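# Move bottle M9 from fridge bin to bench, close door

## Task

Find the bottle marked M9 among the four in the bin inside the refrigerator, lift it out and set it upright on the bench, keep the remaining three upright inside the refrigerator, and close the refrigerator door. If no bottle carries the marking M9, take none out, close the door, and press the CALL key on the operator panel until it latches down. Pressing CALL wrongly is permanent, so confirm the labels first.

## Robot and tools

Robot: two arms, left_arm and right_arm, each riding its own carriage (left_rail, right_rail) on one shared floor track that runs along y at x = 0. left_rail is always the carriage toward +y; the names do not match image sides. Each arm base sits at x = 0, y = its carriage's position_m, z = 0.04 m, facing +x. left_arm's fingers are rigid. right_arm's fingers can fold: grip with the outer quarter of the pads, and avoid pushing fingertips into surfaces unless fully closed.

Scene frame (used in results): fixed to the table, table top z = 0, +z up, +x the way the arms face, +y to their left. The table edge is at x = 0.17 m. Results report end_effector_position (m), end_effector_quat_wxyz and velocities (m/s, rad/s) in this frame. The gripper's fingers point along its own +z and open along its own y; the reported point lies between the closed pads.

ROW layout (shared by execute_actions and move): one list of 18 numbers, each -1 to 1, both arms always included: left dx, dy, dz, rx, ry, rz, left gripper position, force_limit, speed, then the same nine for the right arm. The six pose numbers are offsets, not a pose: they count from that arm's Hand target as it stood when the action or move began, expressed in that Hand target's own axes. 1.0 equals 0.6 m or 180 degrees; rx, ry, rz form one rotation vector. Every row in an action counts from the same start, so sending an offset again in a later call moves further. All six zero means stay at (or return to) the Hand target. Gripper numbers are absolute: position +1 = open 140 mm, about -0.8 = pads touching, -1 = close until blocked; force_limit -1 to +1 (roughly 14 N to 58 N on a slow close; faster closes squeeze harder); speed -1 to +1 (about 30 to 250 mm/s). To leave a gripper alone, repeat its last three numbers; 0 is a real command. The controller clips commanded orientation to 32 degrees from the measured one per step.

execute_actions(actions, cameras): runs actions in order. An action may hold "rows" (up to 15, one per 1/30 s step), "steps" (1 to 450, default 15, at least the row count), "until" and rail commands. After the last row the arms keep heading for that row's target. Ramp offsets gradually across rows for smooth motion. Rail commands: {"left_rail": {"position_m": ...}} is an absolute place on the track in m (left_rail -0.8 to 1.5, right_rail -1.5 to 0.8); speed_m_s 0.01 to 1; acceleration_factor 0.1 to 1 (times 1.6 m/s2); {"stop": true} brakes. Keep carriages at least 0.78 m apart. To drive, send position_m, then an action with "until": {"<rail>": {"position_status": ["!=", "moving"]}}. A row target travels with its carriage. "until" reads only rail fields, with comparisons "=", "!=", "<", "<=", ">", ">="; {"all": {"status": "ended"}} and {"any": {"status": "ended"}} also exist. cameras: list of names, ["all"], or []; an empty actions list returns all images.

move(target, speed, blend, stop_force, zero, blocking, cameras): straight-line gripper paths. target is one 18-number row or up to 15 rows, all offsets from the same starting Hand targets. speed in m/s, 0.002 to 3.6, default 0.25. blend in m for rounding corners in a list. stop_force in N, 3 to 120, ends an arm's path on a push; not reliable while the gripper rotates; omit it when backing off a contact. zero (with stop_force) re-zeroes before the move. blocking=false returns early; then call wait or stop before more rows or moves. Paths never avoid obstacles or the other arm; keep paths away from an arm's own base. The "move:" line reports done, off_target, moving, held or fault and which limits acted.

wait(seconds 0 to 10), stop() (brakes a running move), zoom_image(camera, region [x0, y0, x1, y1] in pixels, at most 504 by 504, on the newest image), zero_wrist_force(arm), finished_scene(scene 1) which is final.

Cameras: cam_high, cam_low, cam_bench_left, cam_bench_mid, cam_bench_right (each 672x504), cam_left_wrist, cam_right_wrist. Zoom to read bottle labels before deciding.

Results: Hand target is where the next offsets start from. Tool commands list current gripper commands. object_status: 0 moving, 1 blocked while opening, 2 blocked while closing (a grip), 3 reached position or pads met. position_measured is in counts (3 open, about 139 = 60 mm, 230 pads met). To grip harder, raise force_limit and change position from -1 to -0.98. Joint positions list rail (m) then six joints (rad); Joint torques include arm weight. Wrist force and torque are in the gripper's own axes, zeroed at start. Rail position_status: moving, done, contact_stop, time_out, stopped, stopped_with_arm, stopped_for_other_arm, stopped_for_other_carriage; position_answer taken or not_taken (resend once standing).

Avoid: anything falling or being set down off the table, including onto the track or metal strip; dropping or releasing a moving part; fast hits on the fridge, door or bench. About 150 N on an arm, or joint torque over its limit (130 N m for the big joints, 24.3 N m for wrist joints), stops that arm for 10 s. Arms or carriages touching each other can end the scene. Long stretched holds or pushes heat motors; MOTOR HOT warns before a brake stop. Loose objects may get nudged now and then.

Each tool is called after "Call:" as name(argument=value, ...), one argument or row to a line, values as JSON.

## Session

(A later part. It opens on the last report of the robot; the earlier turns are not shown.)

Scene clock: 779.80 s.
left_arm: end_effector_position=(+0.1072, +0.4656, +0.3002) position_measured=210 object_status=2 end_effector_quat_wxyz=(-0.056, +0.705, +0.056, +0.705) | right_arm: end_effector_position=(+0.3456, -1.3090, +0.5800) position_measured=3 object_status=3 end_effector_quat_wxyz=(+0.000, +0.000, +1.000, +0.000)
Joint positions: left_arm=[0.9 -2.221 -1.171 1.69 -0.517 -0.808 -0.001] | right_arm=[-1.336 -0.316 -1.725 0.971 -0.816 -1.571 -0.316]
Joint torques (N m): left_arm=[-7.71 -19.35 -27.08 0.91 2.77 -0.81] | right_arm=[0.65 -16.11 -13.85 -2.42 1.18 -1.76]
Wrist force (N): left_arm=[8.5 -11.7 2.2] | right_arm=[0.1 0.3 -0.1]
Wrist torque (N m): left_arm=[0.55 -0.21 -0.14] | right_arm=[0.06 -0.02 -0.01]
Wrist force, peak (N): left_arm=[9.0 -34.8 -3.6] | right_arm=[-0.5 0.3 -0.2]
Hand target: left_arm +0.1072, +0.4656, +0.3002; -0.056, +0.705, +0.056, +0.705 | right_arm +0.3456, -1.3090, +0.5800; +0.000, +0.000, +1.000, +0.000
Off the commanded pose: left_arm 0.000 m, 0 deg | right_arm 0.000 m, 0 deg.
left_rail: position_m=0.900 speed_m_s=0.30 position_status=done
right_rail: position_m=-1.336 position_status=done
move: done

Call:
move(
  target=[
    [0, 0.0475, -0.1157, 0.0278, 0, 0, -1, 0, -1, 0, 0, 0, 0, 0, 0, 1, 1, 1],
    [0, 0.1128, -0.2210, 0.0556, 0, 0, -1, 0, -1, 0, 0, 0, 0, 0, 0, 1, 1, 1],
  ],
  speed=0.04,
  blend=[0.01, 0],
  stop_force=60,
  cameras=["cam_left_wrist", "cam_bench_mid"],
)

Scene clock: 801.70 s.
left_arm: end_effector_position=(-0.0140, +0.3803, +0.3001) position_measured=210 object_status=2 end_effector_quat_wxyz=(-0.120, +0.697, +0.120, +0.697) | right_arm: end_effector_position=(+0.3456, -1.3090, +0.5800) position_measured=3 object_status=3 end_effector_quat_wxyz=(+0.000, +0.000, +1.000, +0.000)
Joint positions: left_arm=[0.9 -2.221 -0.776 1.035 -0.258 -0.992 -0.001] | right_arm=[-1.336 -0.316 -1.725 0.971 -0.816 -1.571 -0.316]
Joint torques (N m): left_arm=[21.86 -31.5 -27.97 -1.49 11.9 -1.18] | right_arm=[1.11 -17.68 -12.6 -2.48 1.51 -1.69]
Wrist force (N): left_arm=[17.1 -39.1 -12.5] | right_arm=[-0.1 0.4 -0.4]
Wrist torque (N m): left_arm=[0.69 -0.30 -0.10] | right_arm=[0.07 0.02 0.00]
Wrist force, peak (N): left_arm=[17.4 -39.3 -12.4] | right_arm=[-0.3 0.6 -0.1]
Hand target: left_arm -0.0131, +0.3779, +0.3001; -0.117, +0.697, +0.117, +0.698 | right_arm +0.3456, -1.3090, +0.5800; +0.000, +0.000, +1.000, +0.000
Off the commanded pose: left_arm 0.003 m, 0 deg | right_arm 0.000 m, 0 deg.
left_rail: position_m=0.900 speed_m_s=0.30 position_status=done
right_rail: position_m=-1.336 position_status=done
move: done
Images, in order (width x height): cam_bench_mid 672x504, cam_left_wrist 672x504.

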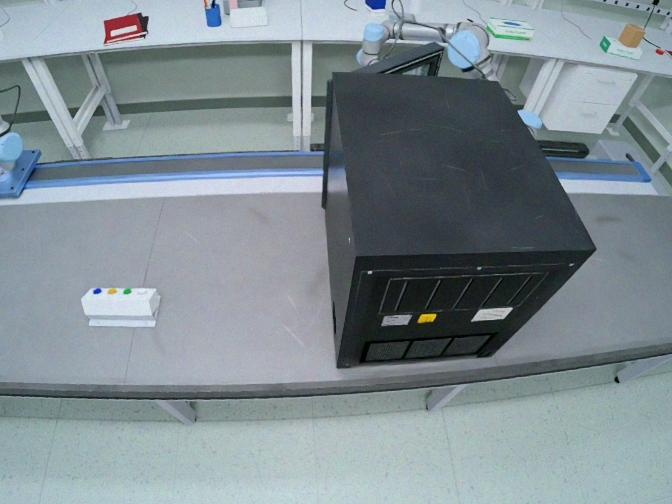

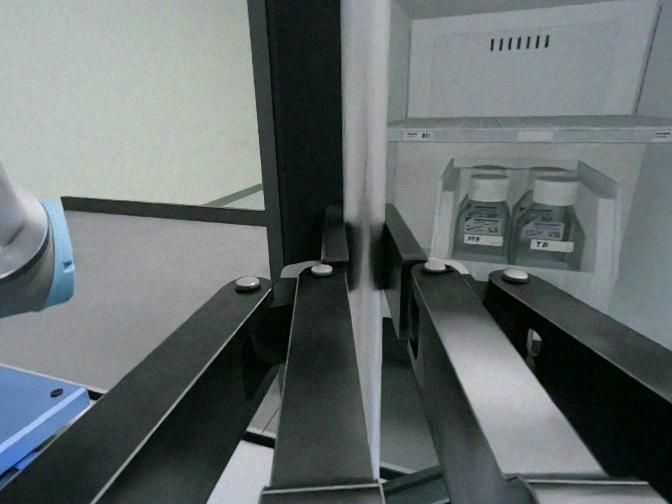

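Call:
execute_actions(
  actions=[
    {"rows": [[0,0,0,0,0,0,-0.1,-1,-1, 0,0,0,0,0,0,1,1,1]], "steps": 90},
  ],
  cameras=["cam_left_wrist"],
)

Scene clock: 854.80 s.
left_arm: end_effector_position=(-0.0131, +0.3779, +0.3001) position_measured=141 object_status=3 end_effector_quat_wxyz=(-0.117, +0.697, +0.117, +0.698) | right_arm: end_effector_position=(+0.3456, -1.3090, +0.5800) position_measured=3 object_status=3 end_effector_quat_wxyz=(+0.000, +0.000, +1.000, +0.000)
Joint positions: left_arm=[0.9 -2.221 -0.776 1.035 -0.258 -0.983 -0.001] | right_arm=[-1.336 -0.316 -1.725 0.971 -0.816 -1.571 -0.316]
Joint torques (N m): left_arm=[-8.21 -61.45 -26.96 3.51 -0.98 -1.08] | right_arm=[0.35 -18.21 -12.44 -2.08 1.55 -1.93]
Wrist force (N): left_arm=[-0.4 0.3 4.0] | right_arm=[0.0 0.1 0.0]
Wrist torque (N m): left_arm=[0.14 0.05 -0.13] | right_arm=[0.02 0.00 -0.01]
Wrist force, peak (N): left_arm=[17.0 -39.5 -12.5] | right_arm=[-0.1 0.2 -0.7]
Hand target: left_arm -0.0131, +0.3779, +0.3001; -0.117, +0.697, +0.117, +0.698 | right_arm +0.3456, -1.3090, +0.5800; +0.000, +0.000, +1.000, +0.000
Off the commanded pose: left_arm 0.000 m, 0 deg | right_arm 0.000 m, 0 deg.
left_rail: position_m=0.900 speed_m_s=0.30 position_status=done
right_rail: position_m=-1.336 position_status=done
Images, in order (width x height): cam_left_wrist 672x504.

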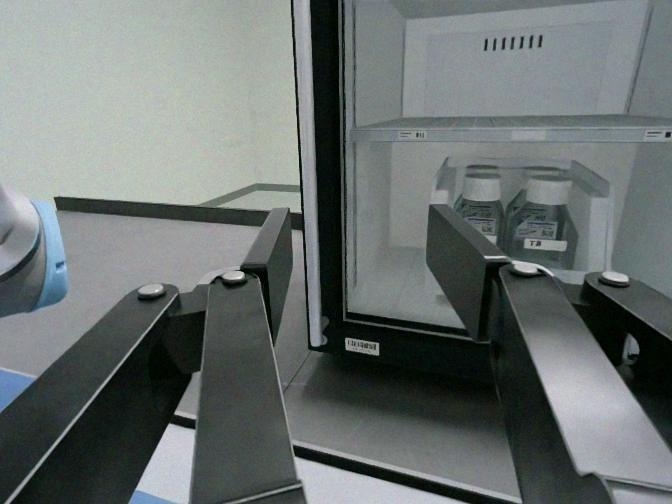

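Call:
wait(
  seconds=1,
  cameras=["cam_left_wrist", "cam_bench_mid"],
)

Scene clock: 862.07 s.
left_arm: end_effector_position=(-0.0131, +0.3779, +0.3001) position_measured=141 object_status=3 end_effector_quat_wxyz=(-0.117, +0.697, +0.117, +0.698) | right_arm: end_effector_position=(+0.3456, -1.3090, +0.5800) position_measured=3 object_status=3 end_effector_quat_wxyz=(+0.000, +0.000, +1.000, +0.000)
Joint positions: left_arm=[0.9 -2.221 -0.776 1.035 -0.258 -0.983 -0.001] | right_arm=[-1.336 -0.316 -1.725 0.971 -0.816 -1.571 -0.316]
Joint torques (N m): left_arm=[-7.53 -62.02 -26.79 3.06 -0.9 -0.79] | right_arm=[1.74 -19.58 -11.98 -2.12 1.44 -1.65]
Wrist force (N): left_arm=[-0.6 0.7 4.0] | right_arm=[0.1 0.2 -0.3]
Wrist torque (N m): left_arm=[0.22 0.08 -0.13] | right_arm=[0.04 -0.02 -0.01]
Wrist force, peak (N): left_arm=[-0.4 0.5 4.3] | right_arm=[-0.4 0.6 -0.4]
Hand target: left_arm -0.0131, +0.3779, +0.3001; -0.117, +0.697, +0.117, +0.698 | right_arm +0.3456, -1.3090, +0.5800; +0.000, +0.000, +1.000, +0.000
Tool commands: left_gripper/position=-0.1 left_gripper/force_limit=-1.0 left_gripper/speed=-1.0 right_gripper/position=+1.0 right_gripper/force_limit=+1.0 right_gripper/speed=+1.0
Off the commanded pose: left_arm 0.000 m, 0 deg | right_arm 0.000 m, 0 deg.
left_rail: position_m=0.900 speed_m_s=0.30 position_status=done
right_rail: position_m=-1.336 position_status=done
wait: 1.00 s; at rest from the start
Images, in order (width x height): cam_bench_mid 672x504, cam_left_wrist 672x504.

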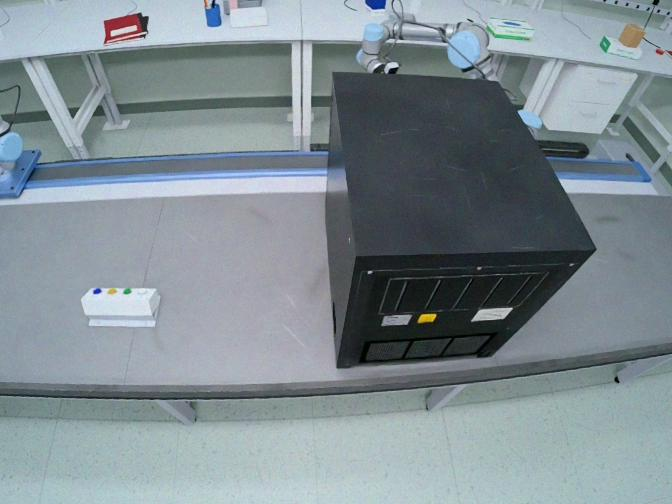

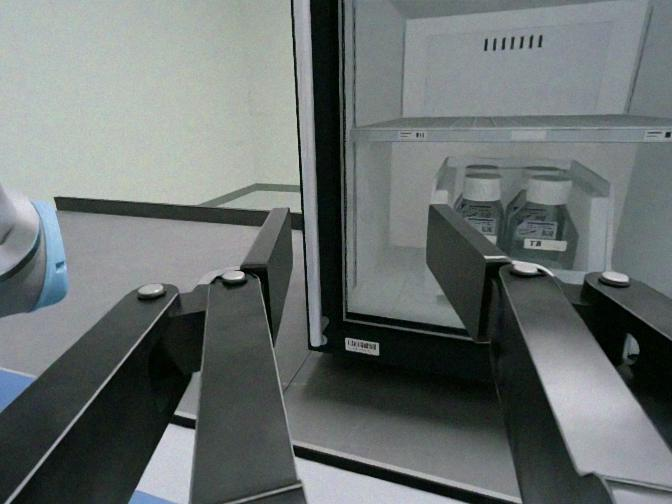

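Call:
execute_actions(
  actions=[
    {"left_rail": {"position_m": 0.7, "speed_m_s": 0.2, "acceleration_factor": 0.5}, "steps": 150, "until": {"left_rail": {"position_status": ["!=", "moving"]}}},
  ],
)

Call:
move(
  target=[0.49983, 0.0, 0.0, 0.1483, -0.4836, -0.1483, -0.1, -1, -1, 0, 0, 0, 0, 0, 0, 1, 1, 1],
  speed=0.2,
  cameras=["cam_left_wrist", "cam_bench_mid"],
)

Scene clock: 1045.50 s.
left_arm: end_effector_position=(-0.0131, +0.1779, +0.3001) position_measured=141 object_status=3 end_effector_quat_wxyz=(-0.117, +0.697, +0.117, +0.698) | right_arm: end_effector_position=(+0.3456, -1.3090, +0.5800) position_measured=3 object_status=3 end_effector_quat_wxyz=(+0.000, +0.000, +1.000, +0.000)
Joint positions: left_arm=[0.7 -2.221 -0.776 1.035 -0.258 -0.983 -0.001] | right_arm=[-1.336 -0.316 -1.725 0.971 -0.816 -1.571 -0.316]
Joint torques (N m): left_arm=[6.42 -56.69 -25.99 2.43 -0.62 -0.6] | right_arm=[0.94 -19.4 -11.71 -2.21 1.87 -1.72]
Wrist force (N): left_arm=[-0.4 0.5 3.9] | right_arm=[-0.1 0.0 0.1]
Wrist torque (N m): left_arm=[0.19 0.05 -0.14] | right_arm=[0.00 0.01 -0.01]
Wrist force, peak (N): left_arm=[-0.5 -0.7 4.7] | right_arm=[-0.4 0.7 0.0]
Hand target: left_arm -0.0131, +0.1779, +0.3001; -0.117, +0.697, +0.117, +0.698 | right_arm +0.3456, -1.3090, +0.5800; +0.000, +0.000, +1.000, +0.000
Tool commands: left_gripper/position=-0.1 left_gripper/force_limit=-1.0 left_gripper/speed=-1.0 right_gripper/position=+1.0 right_gripper/force_limit=+1.0 right_gripper/speed=+1.0
Off the commanded pose: left_arm 0.000 m, 0 deg | right_arm 0.000 m, 0 deg.
left_rail: position_m=0.700 speed_m_s=0.20 position_status=done
right_rail: position_m=-1.336 position_status=done

Scene clock: 1050.33 s.
left_arm: end_effector_position=(-0.0133, +0.1779, +0.6000) position_measured=141 object_status=3 end_effector_quat_wxyz=(+0.000, +0.894, +0.447, +0.001) | right_arm: end_effector_position=(+0.3456, -1.3090, +0.5800) position_measured=3 object_status=3 end_effector_quat_wxyz=(+0.000, +0.000, +1.000, +0.000)
Joint positions: left_arm=[0.7 -1.855 -1.094 0.089 -0.565 -1.57 0.359] | right_arm=[-1.336 -0.316 -1.725 0.971 -0.816 -1.571 -0.316]
Joint torques (N m): left_arm=[7.17 -22.61 -23.23 -1.51 -1.59 1.67] | right_arm=[1.25 -19.03 -11.98 -2.36 1.77 -1.64]
Wrist force (N): left_arm=[-0.6 -0.4 0.7] | right_arm=[0.1 0.2 -0.4]
Wrist torque (N m): left_arm=[-0.06 0.10 -0.08] | right_arm=[0.04 -0.02 0.00]
Wrist force, peak (N): left_arm=[-1.1 0.5 4.1] | right_arm=[-0.1 0.3 -0.5]
Hand target: left_arm -0.0133, +0.1779, +0.6000; +0.000, +0.894, +0.447, +0.001 | right_arm +0.3456, -1.3090, +0.5800; +0.000, +0.000, +1.000, +0.000
Off the commanded pose: left_arm 0.000 m, 0 deg | right_arm 0.000 m, 0 deg.
left_rail: position_m=0.700 speed_m_s=0.20 position_status=done
right_rail: position_m=-1.336 position_status=done
move: done
Images, in order (width x height): cam_bench_mid 672x504, cam_left_wrist 672x504.

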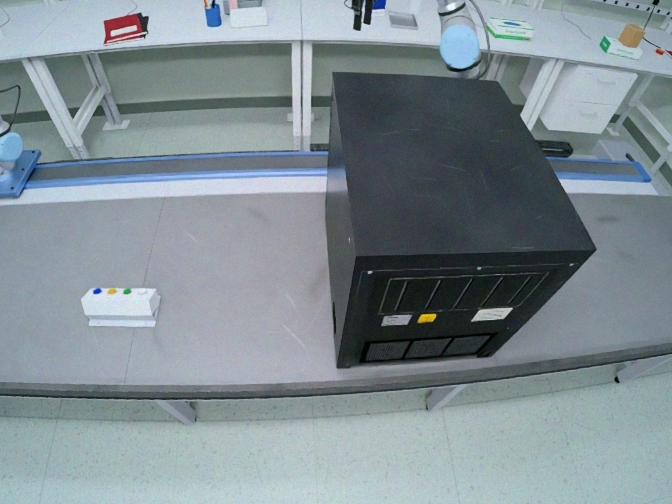

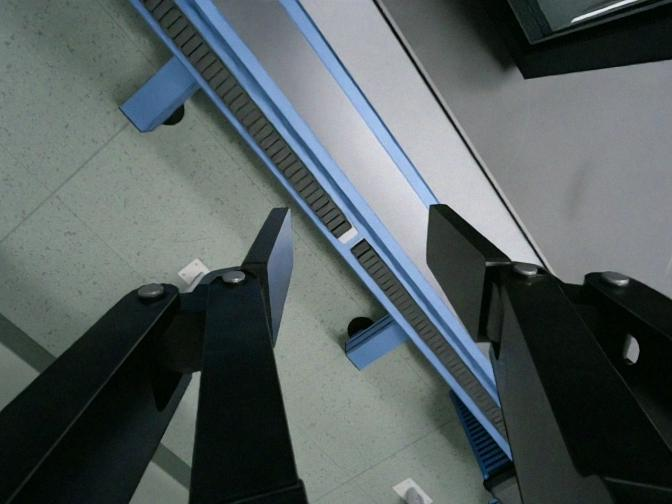

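Call:
move(
  target=[0.6495, -0.0427, -0.0333, 0, 0, -0.70483, -0.1, -1, -1, 0, 0, 0, 0, 0, 0, 1, 1, 1],
  speed=0.2,
  cameras=["cam_bench_mid", "cam_left_wrist"],
)

Scene clock: 1067.80 s.
left_arm: end_effector_position=(+0.1999, +0.5051, +0.6204) position_measured=141 object_status=3 end_effector_quat_wxyz=(+0.001, +0.000, +1.000, +0.000) | right_arm: end_effector_position=(+0.3456, -1.3090, +0.5800) position_measured=3 object_status=3 end_effector_quat_wxyz=(+0.000, +0.000, +1.000, +0.000)
Joint positions: left_arm=[0.7 -1.273 -1.784 0.857 -0.644 -1.569 -1.273] | right_arm=[-1.336 -0.316 -1.725 0.971 -0.816 -1.571 -0.316]
Joint torques (N m): left_arm=[8.79 -21.04 -23.64 -1.45 -0.66 -1.26] | right_arm=[2.07 -19.07 -10.74 -2.14 1.82 -1.87]
Wrist force (N): left_arm=[-0.8 0.0 0.4] | right_arm=[-0.1 0.2 -0.2]
Wrist torque (N m): left_arm=[-0.01 0.15 0.08] | right_arm=[0.03 0.01 -0.01]
Wrist force, peak (N): left_arm=[-1.3 -0.1 1.2] | right_arm=[0.0 0.1 -0.8]
Hand target: left_arm +0.1999, +0.5051, +0.6204; +0.001, +0.000, +1.000, +0.000 | right_arm +0.3456, -1.3090, +0.5800; +0.000, +0.000, +1.000, +0.000
Off the commanded pose: left_arm 0.000 m, 0 deg | right_arm 0.000 m, 0 deg.
left_rail: position_m=0.700 speed_m_s=0.20 position_status=done
right_rail: position_m=-1.336 position_status=done
move: done
Images, in order (width x height): cam_bench_mid 672x504, cam_left_wrist 672x504.

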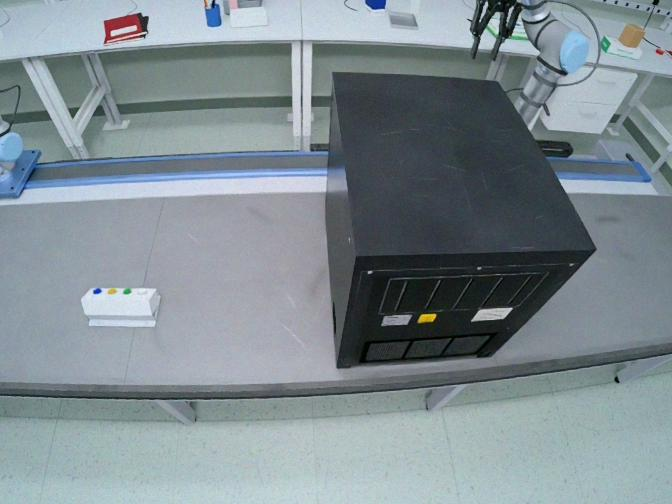

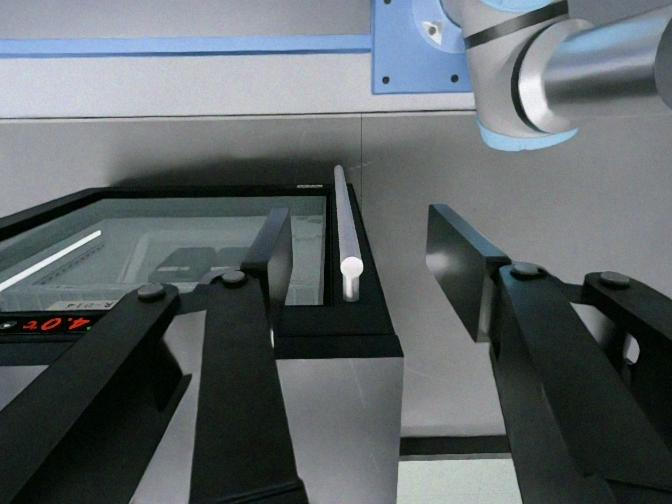

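Call:
move(
  target=[
    [-0.0968, 0.0015, 0, 0, 0, 0, -0.1, -1, -1, 0, 0, 0, 0, 0, 0, 1, 1, 1],
    [-0.0968, 0.0015, 0.2423, 0, 0, 0, -0.1, -1, -1, 0, 0, 0, 0, 0, 0, 1, 1, 1],
  ],
  speed=[0.1, 0.05],
  stop_force=12,
  cameras=["cam_left_wrist"],
)

Scene clock: 1096.23 s.
left_arm: end_effector_position=(+0.2581, +0.5061, +0.4751) position_measured=141 object_status=3 end_effector_quat_wxyz=(+0.001, +0.000, +1.000, +0.000) | right_arm: end_effector_position=(+0.3456, -1.3090, +0.5800) position_measured=3 object_status=3 end_effector_quat_wxyz=(+0.000, +0.000, +1.000, +0.000)
Joint positions: left_arm=[0.7 -1.071 -1.934 1.438 -1.076 -1.569 -1.072] | right_arm=[-1.336 -0.316 -1.725 0.971 -0.816 -1.571 -0.316]
Joint torques (N m): left_arm=[-3.62 -21.07 -13.43 -4.52 1.14 -0.42] | right_arm=[1.28 -19.2 -10.63 -2.11 1.62 -1.8]
Wrist force (N): left_arm=[-0.8 0.0 0.6] | right_arm=[0.0 0.3 -0.1]
Wrist torque (N m): left_arm=[0.01 0.13 -0.06] | right_arm=[0.07 -0.01 -0.01]
Wrist force, peak (N): left_arm=[-1.9 -0.1 0.0] | right_arm=[-0.4 0.3 -0.6]
Hand target: left_arm +0.2581, +0.5061, +0.4751; +0.001, +0.000, +1.000, +0.000 | right_arm +0.3456, -1.3090, +0.5800; +0.000, +0.000, +1.000, +0.000
Off the commanded pose: left_arm 0.000 m, 0 deg | right_arm 0.000 m, 0 deg.
left_rail: position_m=0.700 speed_m_s=0.20 position_status=done
right_rail: position_m=-1.336 position_status=done
move: done
Images, in order (width x height): cam_left_wrist 672x504.

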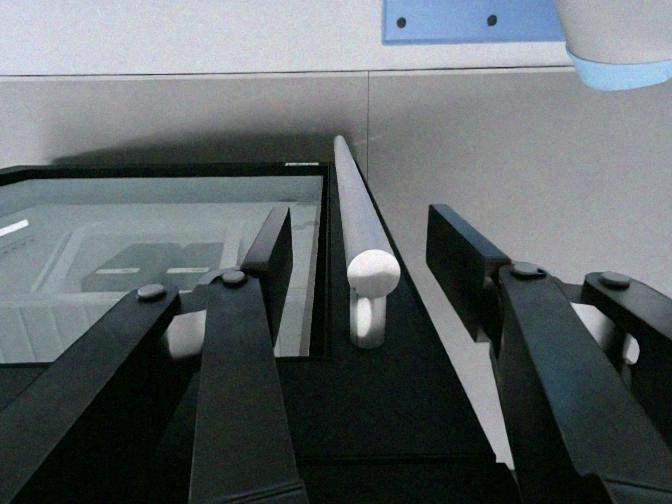

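Call:
zoom_image(
  camera="cam_left_wrist",
  region=[270, 180, 490, 380],
)

Scaled by 2.291 from the camera's 672x504 image, which has a finer 960x720 frame.

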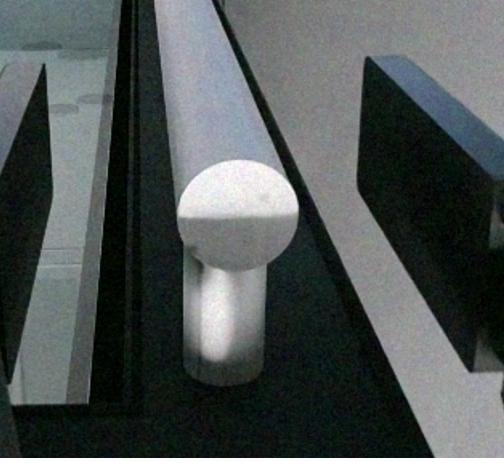

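Call:
execute_actions(
  actions=[
    {"rows": [[0,0.0033,0,0,0,0,-0.1,-1,-1, 0,0,0,0,0,0,1,1,1]], "steps": 30},
    {"rows": [[0,0,0,0,0,0,-1,0,-1, 0,0,0,0,0,0,1,1,1]], "steps": 90},
  ],
  cameras=["cam_left_wrist"],
)

Scene clock: 1122.60 s.
left_arm: end_effector_position=(+0.2583, +0.5077, +0.4753) position_measured=209 object_status=2 end_effector_quat_wxyz=(+0.001, +0.000, +1.000, +0.000) | right_arm: end_effector_position=(+0.3456, -1.3090, +0.5800) position_measured=3 object_status=3 end_effector_quat_wxyz=(+0.000, +0.000, +1.000, +0.000)
Joint positions: left_arm=[0.7 -1.068 -1.937 1.44 -1.076 -1.569 -1.069] | right_arm=[-1.336 -0.316 -1.725 0.971 -0.816 -1.571 -0.316]
Joint torques (N m): left_arm=[8.25 -21.66 -35.03 8.96 9.26 1.64] | right_arm=[2.09 -20.06 -11.17 -2.13 1.97 -1.58]
Wrist force (N): left_arm=[-2.3 -58.3 25.7] | right_arm=[0.2 0.1 -0.4]
Wrist torque (N m): left_arm=[-1.80 0.06 -0.52] | right_arm=[0.02 -0.05 0.00]
Wrist force, peak (N): left_arm=[-1.8 -58.5 25.7] | right_arm=[-0.3 0.4 -0.6]
Hand target: left_arm +0.2581, +0.5080, +0.4751; +0.001, +0.000, +1.000, +0.000 | right_arm +0.3456, -1.3090, +0.5800; +0.000, +0.000, +1.000, +0.000
Off the commanded pose: left_arm 0.000 m, 0 deg | right_arm 0.000 m, 0 deg.
left_rail: position_m=0.700 speed_m_s=0.20 position_status=done
right_rail: position_m=-1.336 position_status=done
Images, in order (width x height): cam_left_wrist 672x504.

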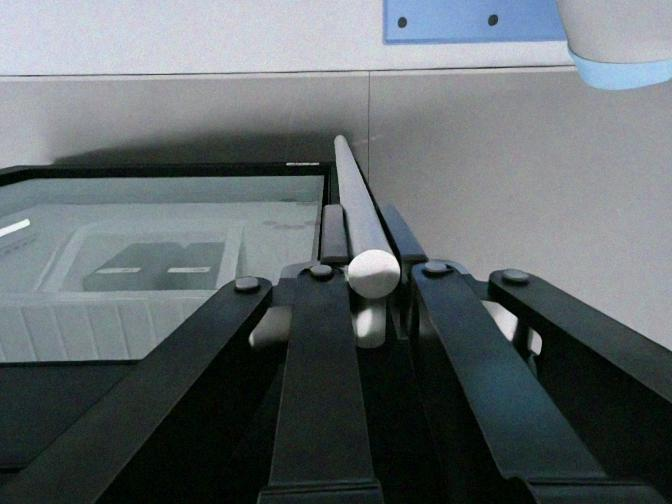

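Call:
execute_actions(
  actions=[
    {"rows": [[0,-0.00167,0,0,0,0,-1,0,-1, 0,0,0,0,0,0,1,1,1]], "steps": 30},
  ],
)

Scene clock: 1128.03 s.
left_arm: end_effector_position=(+0.2582, +0.5070, +0.4752) position_measured=209 object_status=2 end_effector_quat_wxyz=(+0.001, +0.000, +1.000, +0.000) | right_arm: end_effector_position=(+0.3456, -1.3090, +0.5800) position_measured=3 object_status=3 end_effector_quat_wxyz=(+0.000, +0.000, +1.000, +0.000)
Joint positions: left_arm=[0.7 -1.07 -1.935 1.439 -1.075 -1.569 -1.07] | right_arm=[-1.336 -0.316 -1.725 0.971 -0.816 -1.571 -0.316]
Joint torques (N m): left_arm=[0.84 -6.98 -26.2 7.24 2.67 -1.01] | right_arm=[1.71 -19.59 -10.07 -2.26 2.16 -1.87]
Wrist force (N): left_arm=[-3.7 -34.8 9.1] | right_arm=[0.1 0.3 -0.1]
Wrist torque (N m): left_arm=[-1.06 0.22 -0.21] | right_arm=[0.07 -0.02 0.00]
Wrist force, peak (N): left_arm=[-2.3 -60.6 26.0] | right_arm=[0.1 0.6 -0.4]
Hand target: left_arm +0.2581, +0.5071, +0.4751; +0.001, +0.000, +1.000, +0.000 | right_arm +0.3456, -1.3090, +0.5800; +0.000, +0.000, +1.000, +0.000
Off the commanded pose: left_arm 0.000 m, 0 deg | right_arm 0.000 m, 0 deg.
left_rail: position_m=0.700 speed_m_s=0.20 position_status=done
right_rail: position_m=-1.336 position_status=done

Call:
execute_actions(
  actions=[
    {"rows": [[0,-0.0022,0,0,0,0,-1,0,-1, 0,0,0,0,0,0,1,1,1]], "steps": 30},
  ],
)

Scene clock: 1135.07 s.
left_arm: end_effector_position=(+0.2581, +0.5057, +0.4751) position_measured=209 object_status=2 end_effector_quat_wxyz=(+0.001, +0.000, +1.000, +0.000) | right_arm: end_effector_position=(+0.3456, -1.3090, +0.5800) position_measured=3 object_status=3 end_effector_quat_wxyz=(+0.000, +0.000, +1.000, +0.000)
Joint positions: left_arm=[0.7 -1.072 -1.933 1.438 -1.076 -1.569 -1.072] | right_arm=[-1.336 -0.316 -1.725 0.971 -0.816 -1.571 -0.316]
Joint torques (N m): left_arm=[-8.9 8.84 -26.12 -5.45 -1.72 -1.25] | right_arm=[1.25 -19.45 -10.92 -2.32 1.77 -1.76]
Wrist force (N): left_arm=[0.9 6.2 -10.6] | right_arm=[0.1 0.2 -0.2]
Wrist torque (N m): left_arm=[-0.11 0.13 0.10] | right_arm=[0.04 -0.04 0.00]
Wrist force, peak (N): left_arm=[-3.5 -34.9 9.1] | right_arm=[-0.2 0.5 -0.6]
Hand target: left_arm +0.2581, +0.5057, +0.4751; +0.001, +0.000, +1.000, +0.000 | right_arm +0.3456, -1.3090, +0.5800; +0.000, +0.000, +1.000, +0.000
Off the commanded pose: left_arm 0.000 m, 0 deg | right_arm 0.000 m, 0 deg.
left_rail: position_m=0.700 speed_m_s=0.20 position_status=done
right_rail: position_m=-1.336 position_status=done

Call:
move(
  target=[
    [0.0197, -0.0022, 0, 0, 0, -0.0083, -1, 0, -1, 0, 0, 0, 0, 0, 0, 1, 1, 1],
    [0.0648, -0.0095, 0, 0, 0, -0.0278, -1, 0, -1, 0, 0, 0, 0, 0, 0, 1, 1, 1],
    [0.1285, -0.0248, 0, 0, 0, -0.0556, -1, 0, -1, 0, 0, 0, 0, 0, 0, 1, 1, 1],
  ],
  speed=[0.02, 0.04, 0.04],
  blend=[0.005, 0.01, 0],
  stop_force=70,
  cameras=["cam_left_wrist"],
)

Scene clock: 1182.87 s.
left_arm: end_effector_position=(+0.1810, +0.4908, +0.4750) position_measured=209 object_status=2 end_effector_quat_wxyz=(+0.001, -0.087, +0.996, +0.000) | right_arm: end_effector_position=(+0.3456, -1.3090, +0.5800) position_measured=3 object_status=3 end_effector_quat_wxyz=(+0.000, +0.000, +1.000, +0.000)
Joint positions: left_arm=[0.7 -1.362 -2.04 1.491 -1.022 -1.569 -1.537] | right_arm=[-1.336 -0.316 -1.725 0.971 -0.816 -1.571 -0.316]
Joint torques (N m): left_arm=[-10.47 -3.82 -4.25 -7.19 1.84 -1.45] | right_arm=[1.7 -18.14 -10.41 -2.2 1.94 -1.69]
Wrist force (N): left_arm=[0.6 26.1 -25.3] | right_arm=[-0.2 0.3 -0.3]
Wrist torque (N m): left_arm=[0.11 0.28 0.22] | right_arm=[0.05 0.03 -0.01]
Wrist force, peak (N): left_arm=[1.9 36.0 -28.3] | right_arm=[-0.1 0.1 -0.7]
Hand target: left_arm +0.1810, +0.4908, +0.4750; +0.001, -0.087, +0.996, +0.000 | right_arm +0.3456, -1.3090, +0.5800; +0.000, +0.000, +1.000, +0.000
Off the commanded pose: left_arm 0.000 m, 0 deg | right_arm 0.000 m, 0 deg.
left_rail: position_m=0.700 speed_m_s=0.20 position_status=done
right_rail: position_m=-1.336 position_status=done
move: done
Images, in order (width x height): cam_left_wrist 672x504.

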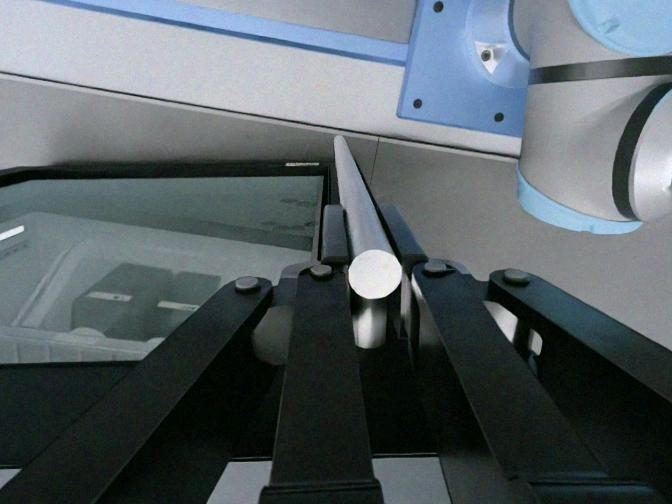

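Call:
move(
  target=[
    [0.0650, -0.0080, 0, 0, 0, -0.0278, -1, 0, -1, 0, 0, 0, 0, 0, 0, 1, 1, 1],
    [0.1288, -0.0235, 0, 0, 0, -0.0556, -1, 0, -1, 0, 0, 0, 0, 0, 0, 1, 1, 1],
    [0.1910, -0.0442, 0, 0, 0, -0.0833, -1, 0, -1, 0, 0, 0, 0, 0, 0, 1, 1, 1],
    [0.2513, -0.0705, 0, 0, 0, -0.1111, -1, 0, -1, 0, 0, 0, 0, 0, 0, 1, 1, 1],
    [0.3088, -0.1017, 0, 0, 0, -0.1389, -1, 0, -1, 0, 0, 0, 0, 0, 0, 1, 1, 1],
    [0.3635, -0.1378, 0, 0, 0, -0.1667, -1, 0, -1, 0, 0, 0, 0, 0, 0, 1, 1, 1],
  ],
  speed=0.05,
  blend=[0.01, 0.01, 0.01, 0.01, 0.01, 0],
  stop_force=70,
  cameras=["cam_left_wrist", "cam_bench_mid"],
)

Scene clock: 1204.93 s.
left_arm: end_effector_position=(-0.0193, +0.3714, +0.4747) position_measured=209 object_status=2 end_effector_quat_wxyz=(+0.001, -0.342, +0.940, +0.000) | right_arm: end_effector_position=(+0.3456, -1.3090, +0.5800) position_measured=3 object_status=3 end_effector_quat_wxyz=(+0.000, +0.000, +1.000, +0.000)
Joint positions: left_arm=[0.7 -2.048 -1.919 1.431 -1.082 -1.57 -2.746] | right_arm=[-1.336 -0.316 -1.725 0.971 -0.816 -1.571 -0.316]
Joint torques (N m): left_arm=[-3.87 13.09 -18.85 -3.46 6.11 -1.26] | right_arm=[2.14 -19.8 -9.81 -1.9 1.98 -1.75]
Wrist force (N): left_arm=[-0.2 17.0 -27.4] | right_arm=[0.0 0.2 0.0]
Wrist torque (N m): left_arm=[0.14 0.28 0.04] | right_arm=[0.04 -0.02 -0.01]
Wrist force, peak (N): left_arm=[1.8 34.6 -32.5] | right_arm=[0.0 0.4 -0.7]
Hand target: left_arm -0.0193, +0.3714, +0.4747; +0.001, -0.342, +0.940, +0.000 | right_arm +0.3456, -1.3090, +0.5800; +0.000, +0.000, +1.000, +0.000
Off the commanded pose: left_arm 0.000 m, 0 deg | right_arm 0.000 m, 0 deg.
left_rail: position_m=0.700 speed_m_s=0.20 position_status=done
right_rail: position_m=-1.336 position_status=done
move: done
Images, in order (width x height): cam_bench_mid 672x504, cam_left_wrist 672x504.

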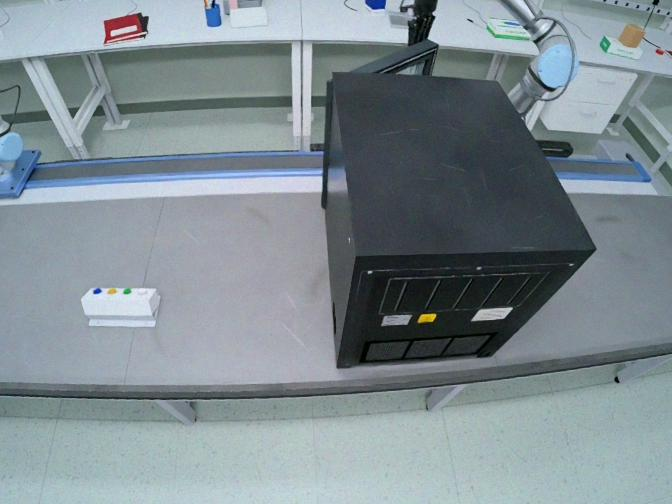

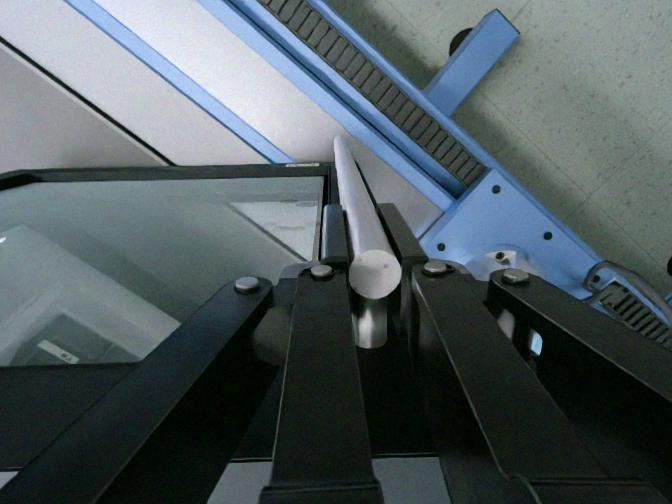

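Call:
move(
  target=[
    [0.0650, -0.0097, 0, 0, 0, -0.0278, -1, 0, -1, 0, 0, 0, 0, 0, 0, 1, 1, 1],
    [0.1287, -0.0250, 0, 0, 0, -0.0556, -1, 0, -1, 0, 0, 0, 0, 0, 0, 1, 1, 1],
    [0.1908, -0.0457, 0, 0, 0, -0.0833, -1, 0, -1, 0, 0, 0, 0, 0, 0, 1, 1, 1],
    [0.2508, -0.0718, 0, 0, 0, -0.1111, -1, 0, -1, 0, 0, 0, 0, 0, 0, 1, 1, 1],
    [0.3087, -0.1032, 0, 0, 0, -0.1389, -1, 0, -1, 0, 0, 0, 0, 0, 0, 1, 1, 1],
    [0.3633, -0.1392, 0, 0, 0, -0.1667, -1, 0, -1, 0, 0, 0, 0, 0, 0, 1, 1, 1],
    [0.4147, -0.1802, 0, 0, 0, -0.1944, -1, 0, -1, 0, 0, 0, 0, 0, 0, 1, 1, 1],
    [0.4622, -0.2253, 0, 0, 0, -0.2222, -1, 0, -1, 0, 0, 0, 0, 0, 0, 1, 1, 1],
  ],
  speed=0.05,
  blend=[0.01, 0.01, 0.01, 0.01, 0.01, 0.01, 0.01, 0],
  stop_force=70,
  cameras=["cam_left_wrist", "cam_bench_mid"],
)

Scene clock: 1230.63 s.
left_arm: end_effector_position=(-0.1447, +0.0895, +0.4744) position_measured=209 object_status=2 end_effector_quat_wxyz=(+0.001, -0.643, +0.766, +0.000) | right_arm: end_effector_position=(+0.3456, -1.3090, +0.5800) position_measured=3 object_status=3 end_effector_quat_wxyz=(+0.000, +0.000, +1.000, +0.000)
Joint positions: left_arm=[0.7 -2.018 -1.151 0.63 -1.049 -1.57 -3.415] | right_arm=[-1.336 -0.316 -1.725 0.971 -0.816 -1.571 -0.316]
Joint torques (N m): left_arm=[-14.64 -13.06 -22.85 -3.34 -10.47 -0.85] | right_arm=[1.7 -17.99 -11.35 -2.14 1.73 -1.83]
Wrist force (N): left_arm=[-5.9 -31.1 -16.6] | right_arm=[-0.3 0.2 -0.3]
Wrist torque (N m): left_arm=[-0.65 0.64 -0.34] | right_arm=[0.03 0.04 -0.01]
Wrist force, peak (N): left_arm=[0.9 27.3 -34.2] | right_arm=[-0.5 0.6 -0.3]
Hand target: left_arm -0.1447, +0.0895, +0.4744; +0.001, -0.643, +0.766, +0.000 | right_arm +0.3456, -1.3090, +0.5800; +0.000, +0.000, +1.000, +0.000
Off the commanded pose: left_arm 0.000 m, 0 deg | right_arm 0.000 m, 0 deg.
left_rail: position_m=0.700 speed_m_s=0.20 position_status=done
right_rail: position_m=-1.336 position_status=done
move: done
Images, in order (width x height): cam_bench_mid 672x504, cam_left_wrist 672x504.

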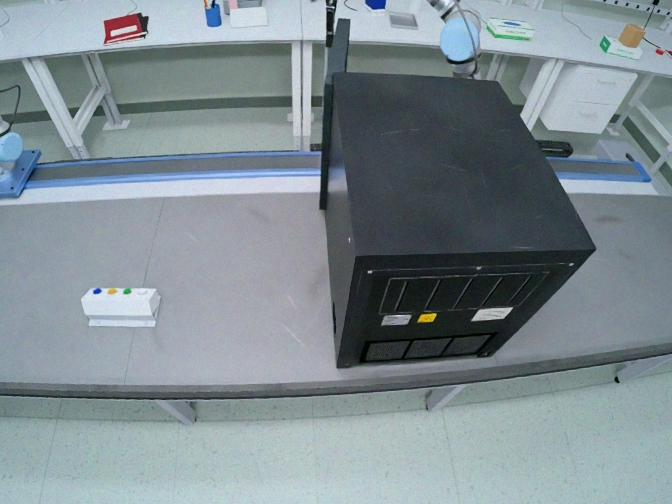

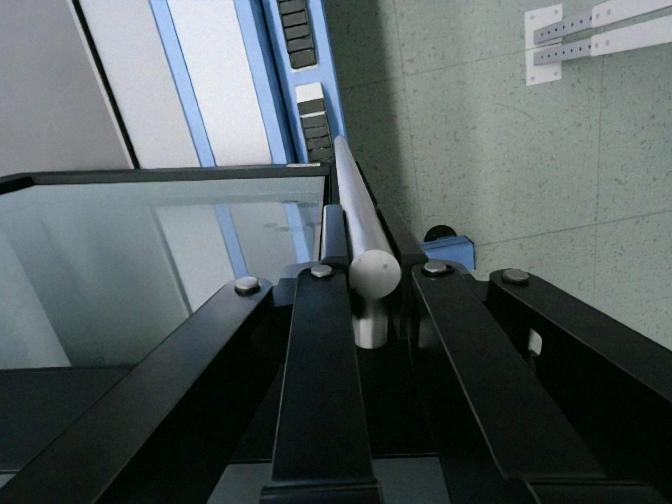

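Call:
execute_actions(
  actions=[
    {"rows": [[0,-0.0018,0,0,0,0,-1,0,-1, 0,0,0,0,0,0,1,1,1]], "steps": 20},
    {"left_rail": {"position_m": 0.65, "speed_m_s": 0.03, "acceleration_factor": 0.1}, "steps": 150, "until": {"left_rail": {"position_status": ["!=", "moving"]}}},
  ],
  cameras=["cam_left_wrist"],
)

Scene clock: 1256.77 s.
left_arm: end_effector_position=(-0.1436, +0.0394, +0.4744) position_measured=209 object_status=2 end_effector_quat_wxyz=(+0.001, -0.643, +0.766, +0.000) | right_arm: end_effector_position=(+0.3456, -1.3090, +0.5800) position_measured=3 object_status=3 end_effector_quat_wxyz=(+0.000, +0.000, +1.000, +0.000)
Joint positions: left_arm=[0.65 -2.016 -1.151 0.63 -1.049 -1.57 -3.413] | right_arm=[-1.336 -0.316 -1.725 0.971 -0.816 -1.571 -0.316]
Joint torques (N m): left_arm=[-11.81 -23.44 -11.16 -7.18 -6.22 1.66] | right_arm=[1.81 -18.99 -11.62 -2.02 1.8 -1.69]
Wrist force (N): left_arm=[-10.1 -19.4 -12.6] | right_arm=[0.0 0.1 -0.3]
Wrist torque (N m): left_arm=[-0.04 0.30 -1.56] | right_arm=[0.02 -0.01 0.00]
Wrist force, peak (N): left_arm=[-6.2 -31.2 -16.7] | right_arm=[0.1 0.1 -0.8]
Hand target: left_arm -0.1436, +0.0393, +0.4744; +0.001, -0.643, +0.766, +0.000 | right_arm +0.3456, -1.3090, +0.5800; +0.000, +0.000, +1.000, +0.000
Off the commanded pose: left_arm 0.000 m, 0 deg | right_arm 0.000 m, 0 deg.
left_rail: position_m=0.650 speed_m_s=0.03 position_status=done
right_rail: position_m=-1.336 position_status=done
Images, in order (width x height): cam_left_wrist 672x504.

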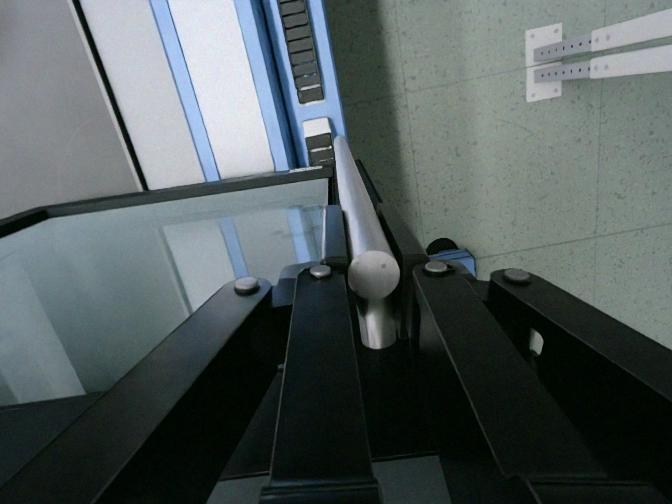

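Call:
move(
  target=[0, -0.0025, 0, 0, 0, -0.0444, -1, 0, -1, 0, 0, 0, 0, 0, 0, 1, 1, 1],
  speed=0.05,
)

Call:
execute_actions(
  actions=[
    {"left_rail": {"position_m": 0.625, "speed_m_s": 0.03, "acceleration_factor": 0.1}, "steps": 150, "until": {"left_rail": {"position_status": ["!=", "moving"]}}},
    {"rows": [[0,-0.0022,0,0,0,0,-1,0,-1, 0,0,0,0,0,0,1,1,1],[0,-0.0044,0,0,0,0,-1,0,-1, 0,0,0,0,0,0,1,1,1]], "steps": 20},
    {"left_rail": {"position_m": 0.60, "speed_m_s": 0.03, "acceleration_factor": 0.1}, "steps": 150, "until": {"left_rail": {"position_status": ["!=", "moving"]}}},
  ],
  cameras=["cam_left_wrist", "cam_bench_mid"],
)

Scene clock: 1288.27 s.
left_arm: end_effector_position=(-0.1422, +0.0391, +0.4744) position_measured=209 object_status=2 end_effector_quat_wxyz=(-0.001, +0.695, -0.719, +0.000) | right_arm: end_effector_position=(+0.3456, -1.3090, +0.5800) position_measured=3 object_status=3 end_effector_quat_wxyz=(+0.000, +0.000, +1.000, +0.000)
Joint positions: left_arm=[0.65 -2.014 -1.151 0.631 -1.049 -1.57 -3.55] | right_arm=[-1.336 -0.316 -1.725 0.971 -0.816 -1.571 -0.316]
Joint torques (N m): left_arm=[25.06 -44.14 -2.19 3.24 8.85 -1.82] | right_arm=[1.2 -19.55 -9.6 -1.86 1.92 -1.67]
Wrist force (N): left_arm=[2.6 30.0 -20.0] | right_arm=[-0.4 0.1 -0.4]
Wrist torque (N m): left_arm=[0.72 0.17 0.50] | right_arm=[0.02 0.07 -0.01]
Wrist force, peak (N): left_arm=[2.6 30.0 -20.0] | right_arm=[-0.2 0.6 -0.7]
Hand target: left_arm -0.1422, +0.0391, +0.4744; -0.001, +0.695, -0.719, +0.000 | right_arm +0.3456, -1.3090, +0.5800; +0.000, +0.000, +1.000, +0.000
Off the commanded pose: left_arm 0.000 m, 0 deg | right_arm 0.000 m, 0 deg.
left_rail: position_m=0.650 speed_m_s=0.03 position_status=done
right_rail: position_m=-1.336 position_status=done
move: done

Scene clock: 1291.27 s.
left_arm: end_effector_position=(-0.1390, -0.0111, +0.4744) position_measured=209 object_status=2 end_effector_quat_wxyz=(-0.001, +0.695, -0.719, +0.001) | right_arm: end_effector_position=(+0.3456, -1.3090, +0.5800) position_measured=3 object_status=3 end_effector_quat_wxyz=(+0.000, +0.000, +1.000, +0.000)
Joint positions: left_arm=[0.6 -2.01 -1.153 0.634 -1.05 -1.569 -3.546] | right_arm=[-1.336 -0.316 -1.725 0.971 -0.816 -1.571 -0.316]
Joint torques (N m): left_arm=[-40.81 -36.74 -24 -14.96 -12.05 1.5] | right_arm=[2.49 -18.67 -10.31 -2.08 1.76 -1.72]
Wrist force (N): left_arm=[-16.0 -53.3 4.1] | right_arm=[0.0 0.2 -0.4]
Wrist torque (N m): left_arm=[-0.94 0.61 -1.25] | right_arm=[0.05 -0.01 -0.01]
Wrist force, peak (N): left_arm=[-16.0 -53.3 4.1] | right_arm=[-0.3 0.3 -0.6]
Hand target: left_arm -0.1395, -0.0110, +0.4744; -0.001, +0.695, -0.719, +0.000 | right_arm +0.3456, -1.3090, +0.5800; +0.000, +0.000, +1.000, +0.000
Off the commanded pose: left_arm 0.000 m, 0 deg | right_arm 0.000 m, 0 deg.
left_rail: position_m=0.600 speed_m_s=0.03 position_status=done
right_rail: position_m=-1.336 position_status=done
Images, in order (width x height): cam_bench_mid 672x504, cam_left_wrist 672x504.

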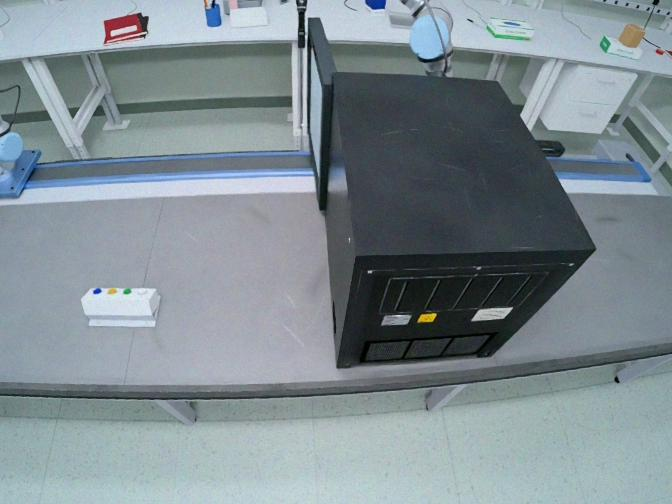

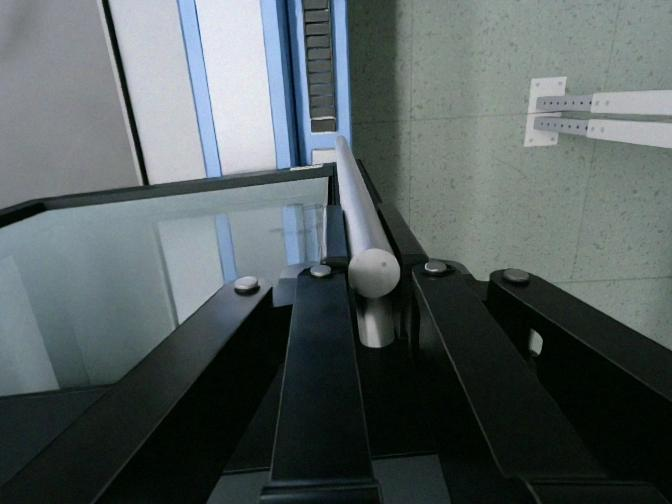

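Call:
execute_actions(
  actions=[
    {"rows": [[0,-0.0018,0,0,0,0,-1,0,-1, 0,0,0,0,0,0,1,1,1],[0,-0.0037,0,0,0,0,-1,0,-1, 0,0,0,0,0,0,1,1,1]], "steps": 30},
  ],
)

Scene clock: 1298.30 s.
left_arm: end_effector_position=(-0.1373, -0.0111, +0.4744) position_measured=209 object_status=2 end_effector_quat_wxyz=(-0.001, +0.695, -0.719, +0.000) | right_arm: end_effector_position=(+0.3456, -1.3090, +0.5800) position_measured=3 object_status=3 end_effector_quat_wxyz=(+0.000, +0.000, +1.000, +0.000)
Joint positions: left_arm=[0.6 -2.007 -1.154 0.636 -1.051 -1.57 -3.543] | right_arm=[-1.336 -0.316 -1.725 0.971 -0.816 -1.571 -0.316]
Joint torques (N m): left_arm=[0.19 -46.45 -10.8 -3.76 -1.53 2.87] | right_arm=[0.88 -18.27 -9.28 -2.01 1.97 -1.65]
Wrist force (N): left_arm=[-6.8 -10.4 -4.6] | right_arm=[-0.1 0.4 -0.4]
Wrist torque (N m): left_arm=[0.17 0.35 -1.25] | right_arm=[0.07 0.00 0.00]
Wrist force, peak (N): left_arm=[-16.1 -53.7 4.6] | right_arm=[-0.2 0.2 -0.8]
Hand target: left_arm -0.1373, -0.0111, +0.4744; -0.001, +0.695, -0.719, +0.000 | right_arm +0.3456, -1.3090, +0.5800; +0.000, +0.000, +1.000, +0.000
Off the commanded pose: left_arm 0.000 m, 0 deg | right_arm 0.000 m, 0 deg.
left_rail: position_m=0.600 speed_m_s=0.03 position_status=done
right_rail: position_m=-1.336 position_status=done

Call:
execute_actions(
  actions=[
    {"right_rail": {"position_m": -0.75, "speed_m_s": 0.3, "acceleration_factor": 0.4}, "steps": 200, "until": {"right_rail": {"position_status": ["!=", "moving"]}}},
  ],
)

Call:
move(
  target=[
    [0,0,0,0,0,0,-1,0,-1, 0.2832, 0.4523, 0, 0, 0, -0.25, 1, 1, 1],
    [0,0,0,0,0,0,-1,0,-1, 0.8068, 0.4838, 0, 0, 0, -0.5, 1, 1, 1],
  ],
  speed=0.2,
  blend=[0.05, 0],
  cameras=["cam_right_wrist", "cam_bench_mid"],
)

Scene clock: 1370.13 s.
left_arm: end_effector_position=(-0.1373, -0.0111, +0.4744) position_measured=209 object_status=2 end_effector_quat_wxyz=(-0.001, +0.695, -0.719, +0.000) | right_arm: end_effector_position=(+0.3456, -0.7228, +0.5800) position_measured=3 object_status=3 end_effector_quat_wxyz=(+0.000, +0.000, +1.000, +0.000)
Joint positions: left_arm=[0.6 -2.007 -1.154 0.636 -1.051 -1.57 -3.543] | right_arm=[-0.75 -0.316 -1.725 0.971 -0.816 -1.571 -0.316]
Joint torques (N m): left_arm=[-0.77 -45.32 -11.59 -3.94 -1.6 2.72] | right_arm=[1.46 -18.75 -10.75 -1.84 1.27 -1.9]
Wrist force (N): left_arm=[-6.3 -10.5 -4.4] | right_arm=[0.1 -0.1 -0.2]
Wrist torque (N m): left_arm=[0.07 0.26 -1.24] | right_arm=[-0.01 -0.03 0.00]
Wrist force, peak (N): left_arm=[-6.4 -10.5 -4.9] | right_arm=[-0.2 -1.5 -0.4]
Hand target: left_arm -0.1373, -0.0111, +0.4744; -0.001, +0.695, -0.719, +0.000 | right_arm +0.3456, -0.7228, +0.5800; +0.000, +0.000, +1.000, +0.000
Tool commands: left_gripper/position=-1.0 left_gripper/force_limit=+0.0 left_gripper/speed=-1.0 right_gripper/position=+1.0 right_gripper/force_limit=+1.0 right_gripper/speed=+1.0
Off the commanded pose: left_arm 0.000 m, 0 deg | right_arm 0.000 m, 0 deg.
left_rail: position_m=0.600 speed_m_s=0.03 position_status=done
right_rail: position_m=-0.750 speed_m_s=0.30 position_status=done

Scene clock: 1374.67 s.
left_arm: end_effector_position=(-0.1373, -0.0111, +0.4744) position_measured=209 object_status=2 end_effector_quat_wxyz=(-0.001, +0.695, -0.719, +0.000) | right_arm: end_effector_position=(-0.1384, -0.4325, +0.5800) position_measured=3 object_status=3 end_effector_quat_wxyz=(+0.000, +0.707, -0.707, +0.000)
Joint positions: left_arm=[0.6 -2.007 -1.154 0.636 -1.051 -1.57 -3.543] | right_arm=[-0.75 1.587 -1.726 0.971 -0.816 -1.571 0.016]
Joint torques (N m): left_arm=[-0.6 -44.29 -11.77 -3.85 -1.54 2.67] | right_arm=[12.05 -3.34 -28.22 -4.36 -2.41 2.12]
Wrist force (N): left_arm=[-6.4 -10.2 -4.6] | right_arm=[-0.3 0.1 -0.4]
Wrist torque (N m): left_arm=[0.12 0.28 -1.25] | right_arm=[0.00 0.05 -0.05]
Wrist force, peak (N): left_arm=[-6.8 -10.1 -4.8] | right_arm=[-0.1 1.7 -0.3]
Hand target: left_arm -0.1373, -0.0111, +0.4744; -0.001, +0.695, -0.719, +0.000 | right_arm -0.1385, -0.4325, +0.5800; +0.000, +0.707, -0.707, +0.000
Off the commanded pose: left_arm 0.000 m, 0 deg | right_arm 0.000 m, 0 deg.
left_rail: position_m=0.600 speed_m_s=0.03 position_status=done
right_rail: position_m=-0.750 speed_m_s=0.30 position_status=done
move: done
Images, in order (width x height): cam_bench_mid 672x504, cam_right_wrist 672x504.

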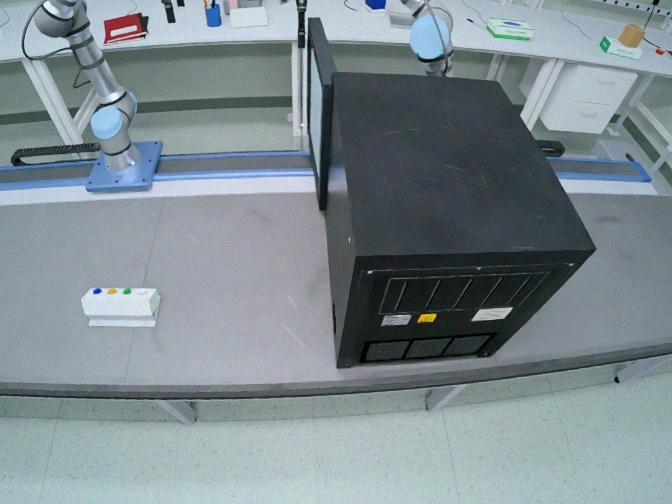

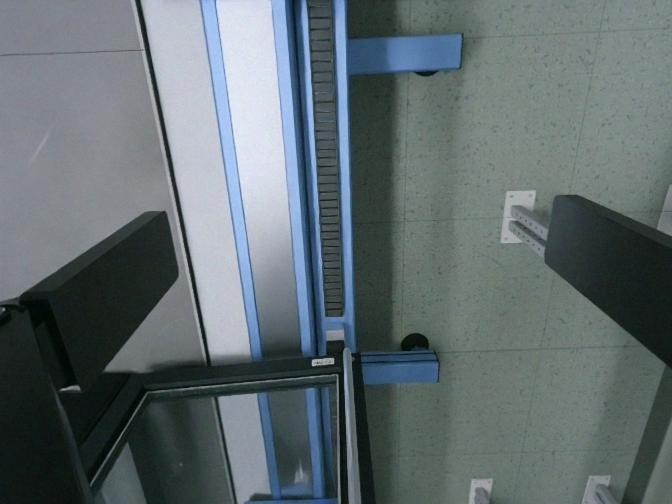

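Call:
move(
  target=[0,0,0,0,0,0,-1,0,-1, -0.4708, -0.0025, 0.5, 0, -0.5, 0, 1, 1, 1],
  speed=0.15,
  cameras=["cam_right_wrist", "cam_bench_mid"],
)

Scene clock: 1389.37 s.
left_arm: end_effector_position=(-0.1373, -0.0111, +0.4744) position_measured=209 object_status=2 end_effector_quat_wxyz=(-0.001, +0.695, -0.719, +0.000) | right_arm: end_effector_position=(-0.1370, -0.1500, +0.2800) position_measured=3 object_status=3 end_effector_quat_wxyz=(+0.500, -0.500, +0.500, +0.500)
Joint positions: left_arm=[0.6 -2.007 -1.154 0.636 -1.051 -1.57 -3.543] | right_arm=[-0.75 1.584 -1.027 2.417 -4.531 -1.584 0]
Joint torques (N m): left_arm=[-0.67 -41.93 -12.51 -3.91 -1.65 2.48] | right_arm=[-4.6 -22.91 -16.27 -4.05 -1.95 -2.13]
Wrist force (N): left_arm=[-6.4 -10.0 -4.3] | right_arm=[0.2 2.8 0.9]
Wrist torque (N m): left_arm=[0.17 0.28 -1.25] | right_arm=[0.46 -0.07 -0.23]
Wrist force, peak (N): left_arm=[-6.7 -10.5 -4.5] | right_arm=[1.9 3.0 1.2]
Hand target: left_arm -0.1373, -0.0111, +0.4744; -0.001, +0.695, -0.719, +0.000 | right_arm -0.1370, -0.1500, +0.2800; +0.500, -0.500, +0.500, +0.500
Off the commanded pose: left_arm 0.000 m, 0 deg | right_arm 0.000 m, 0 deg.
left_rail: position_m=0.600 speed_m_s=0.03 position_status=done
right_rail: position_m=-0.750 speed_m_s=0.30 position_status=done
move: done
Images, in order (width x height): cam_bench_mid 672x504, cam_right_wrist 672x504.

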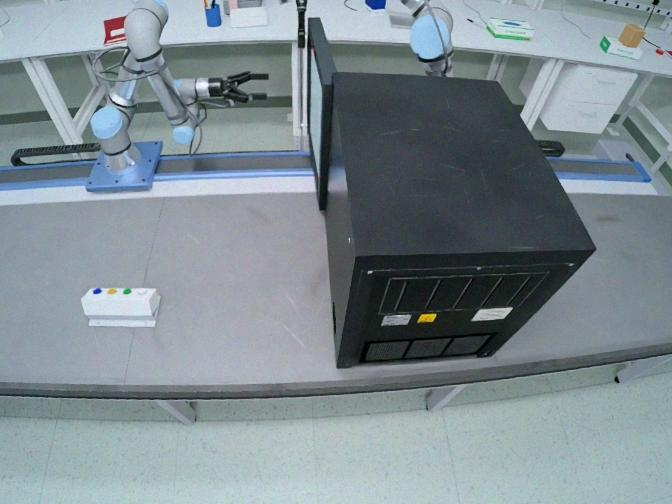

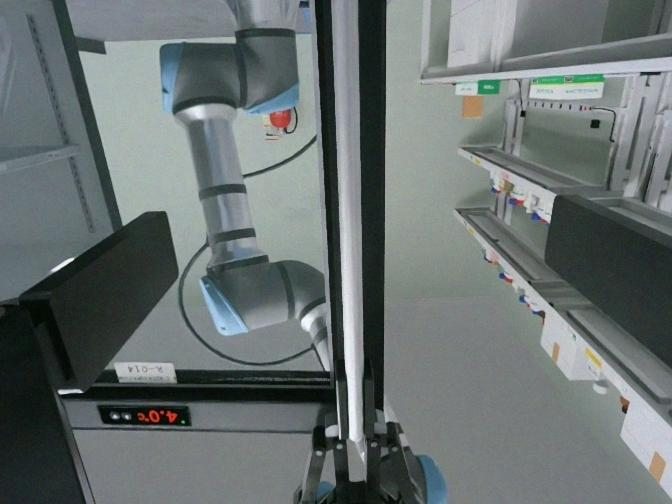

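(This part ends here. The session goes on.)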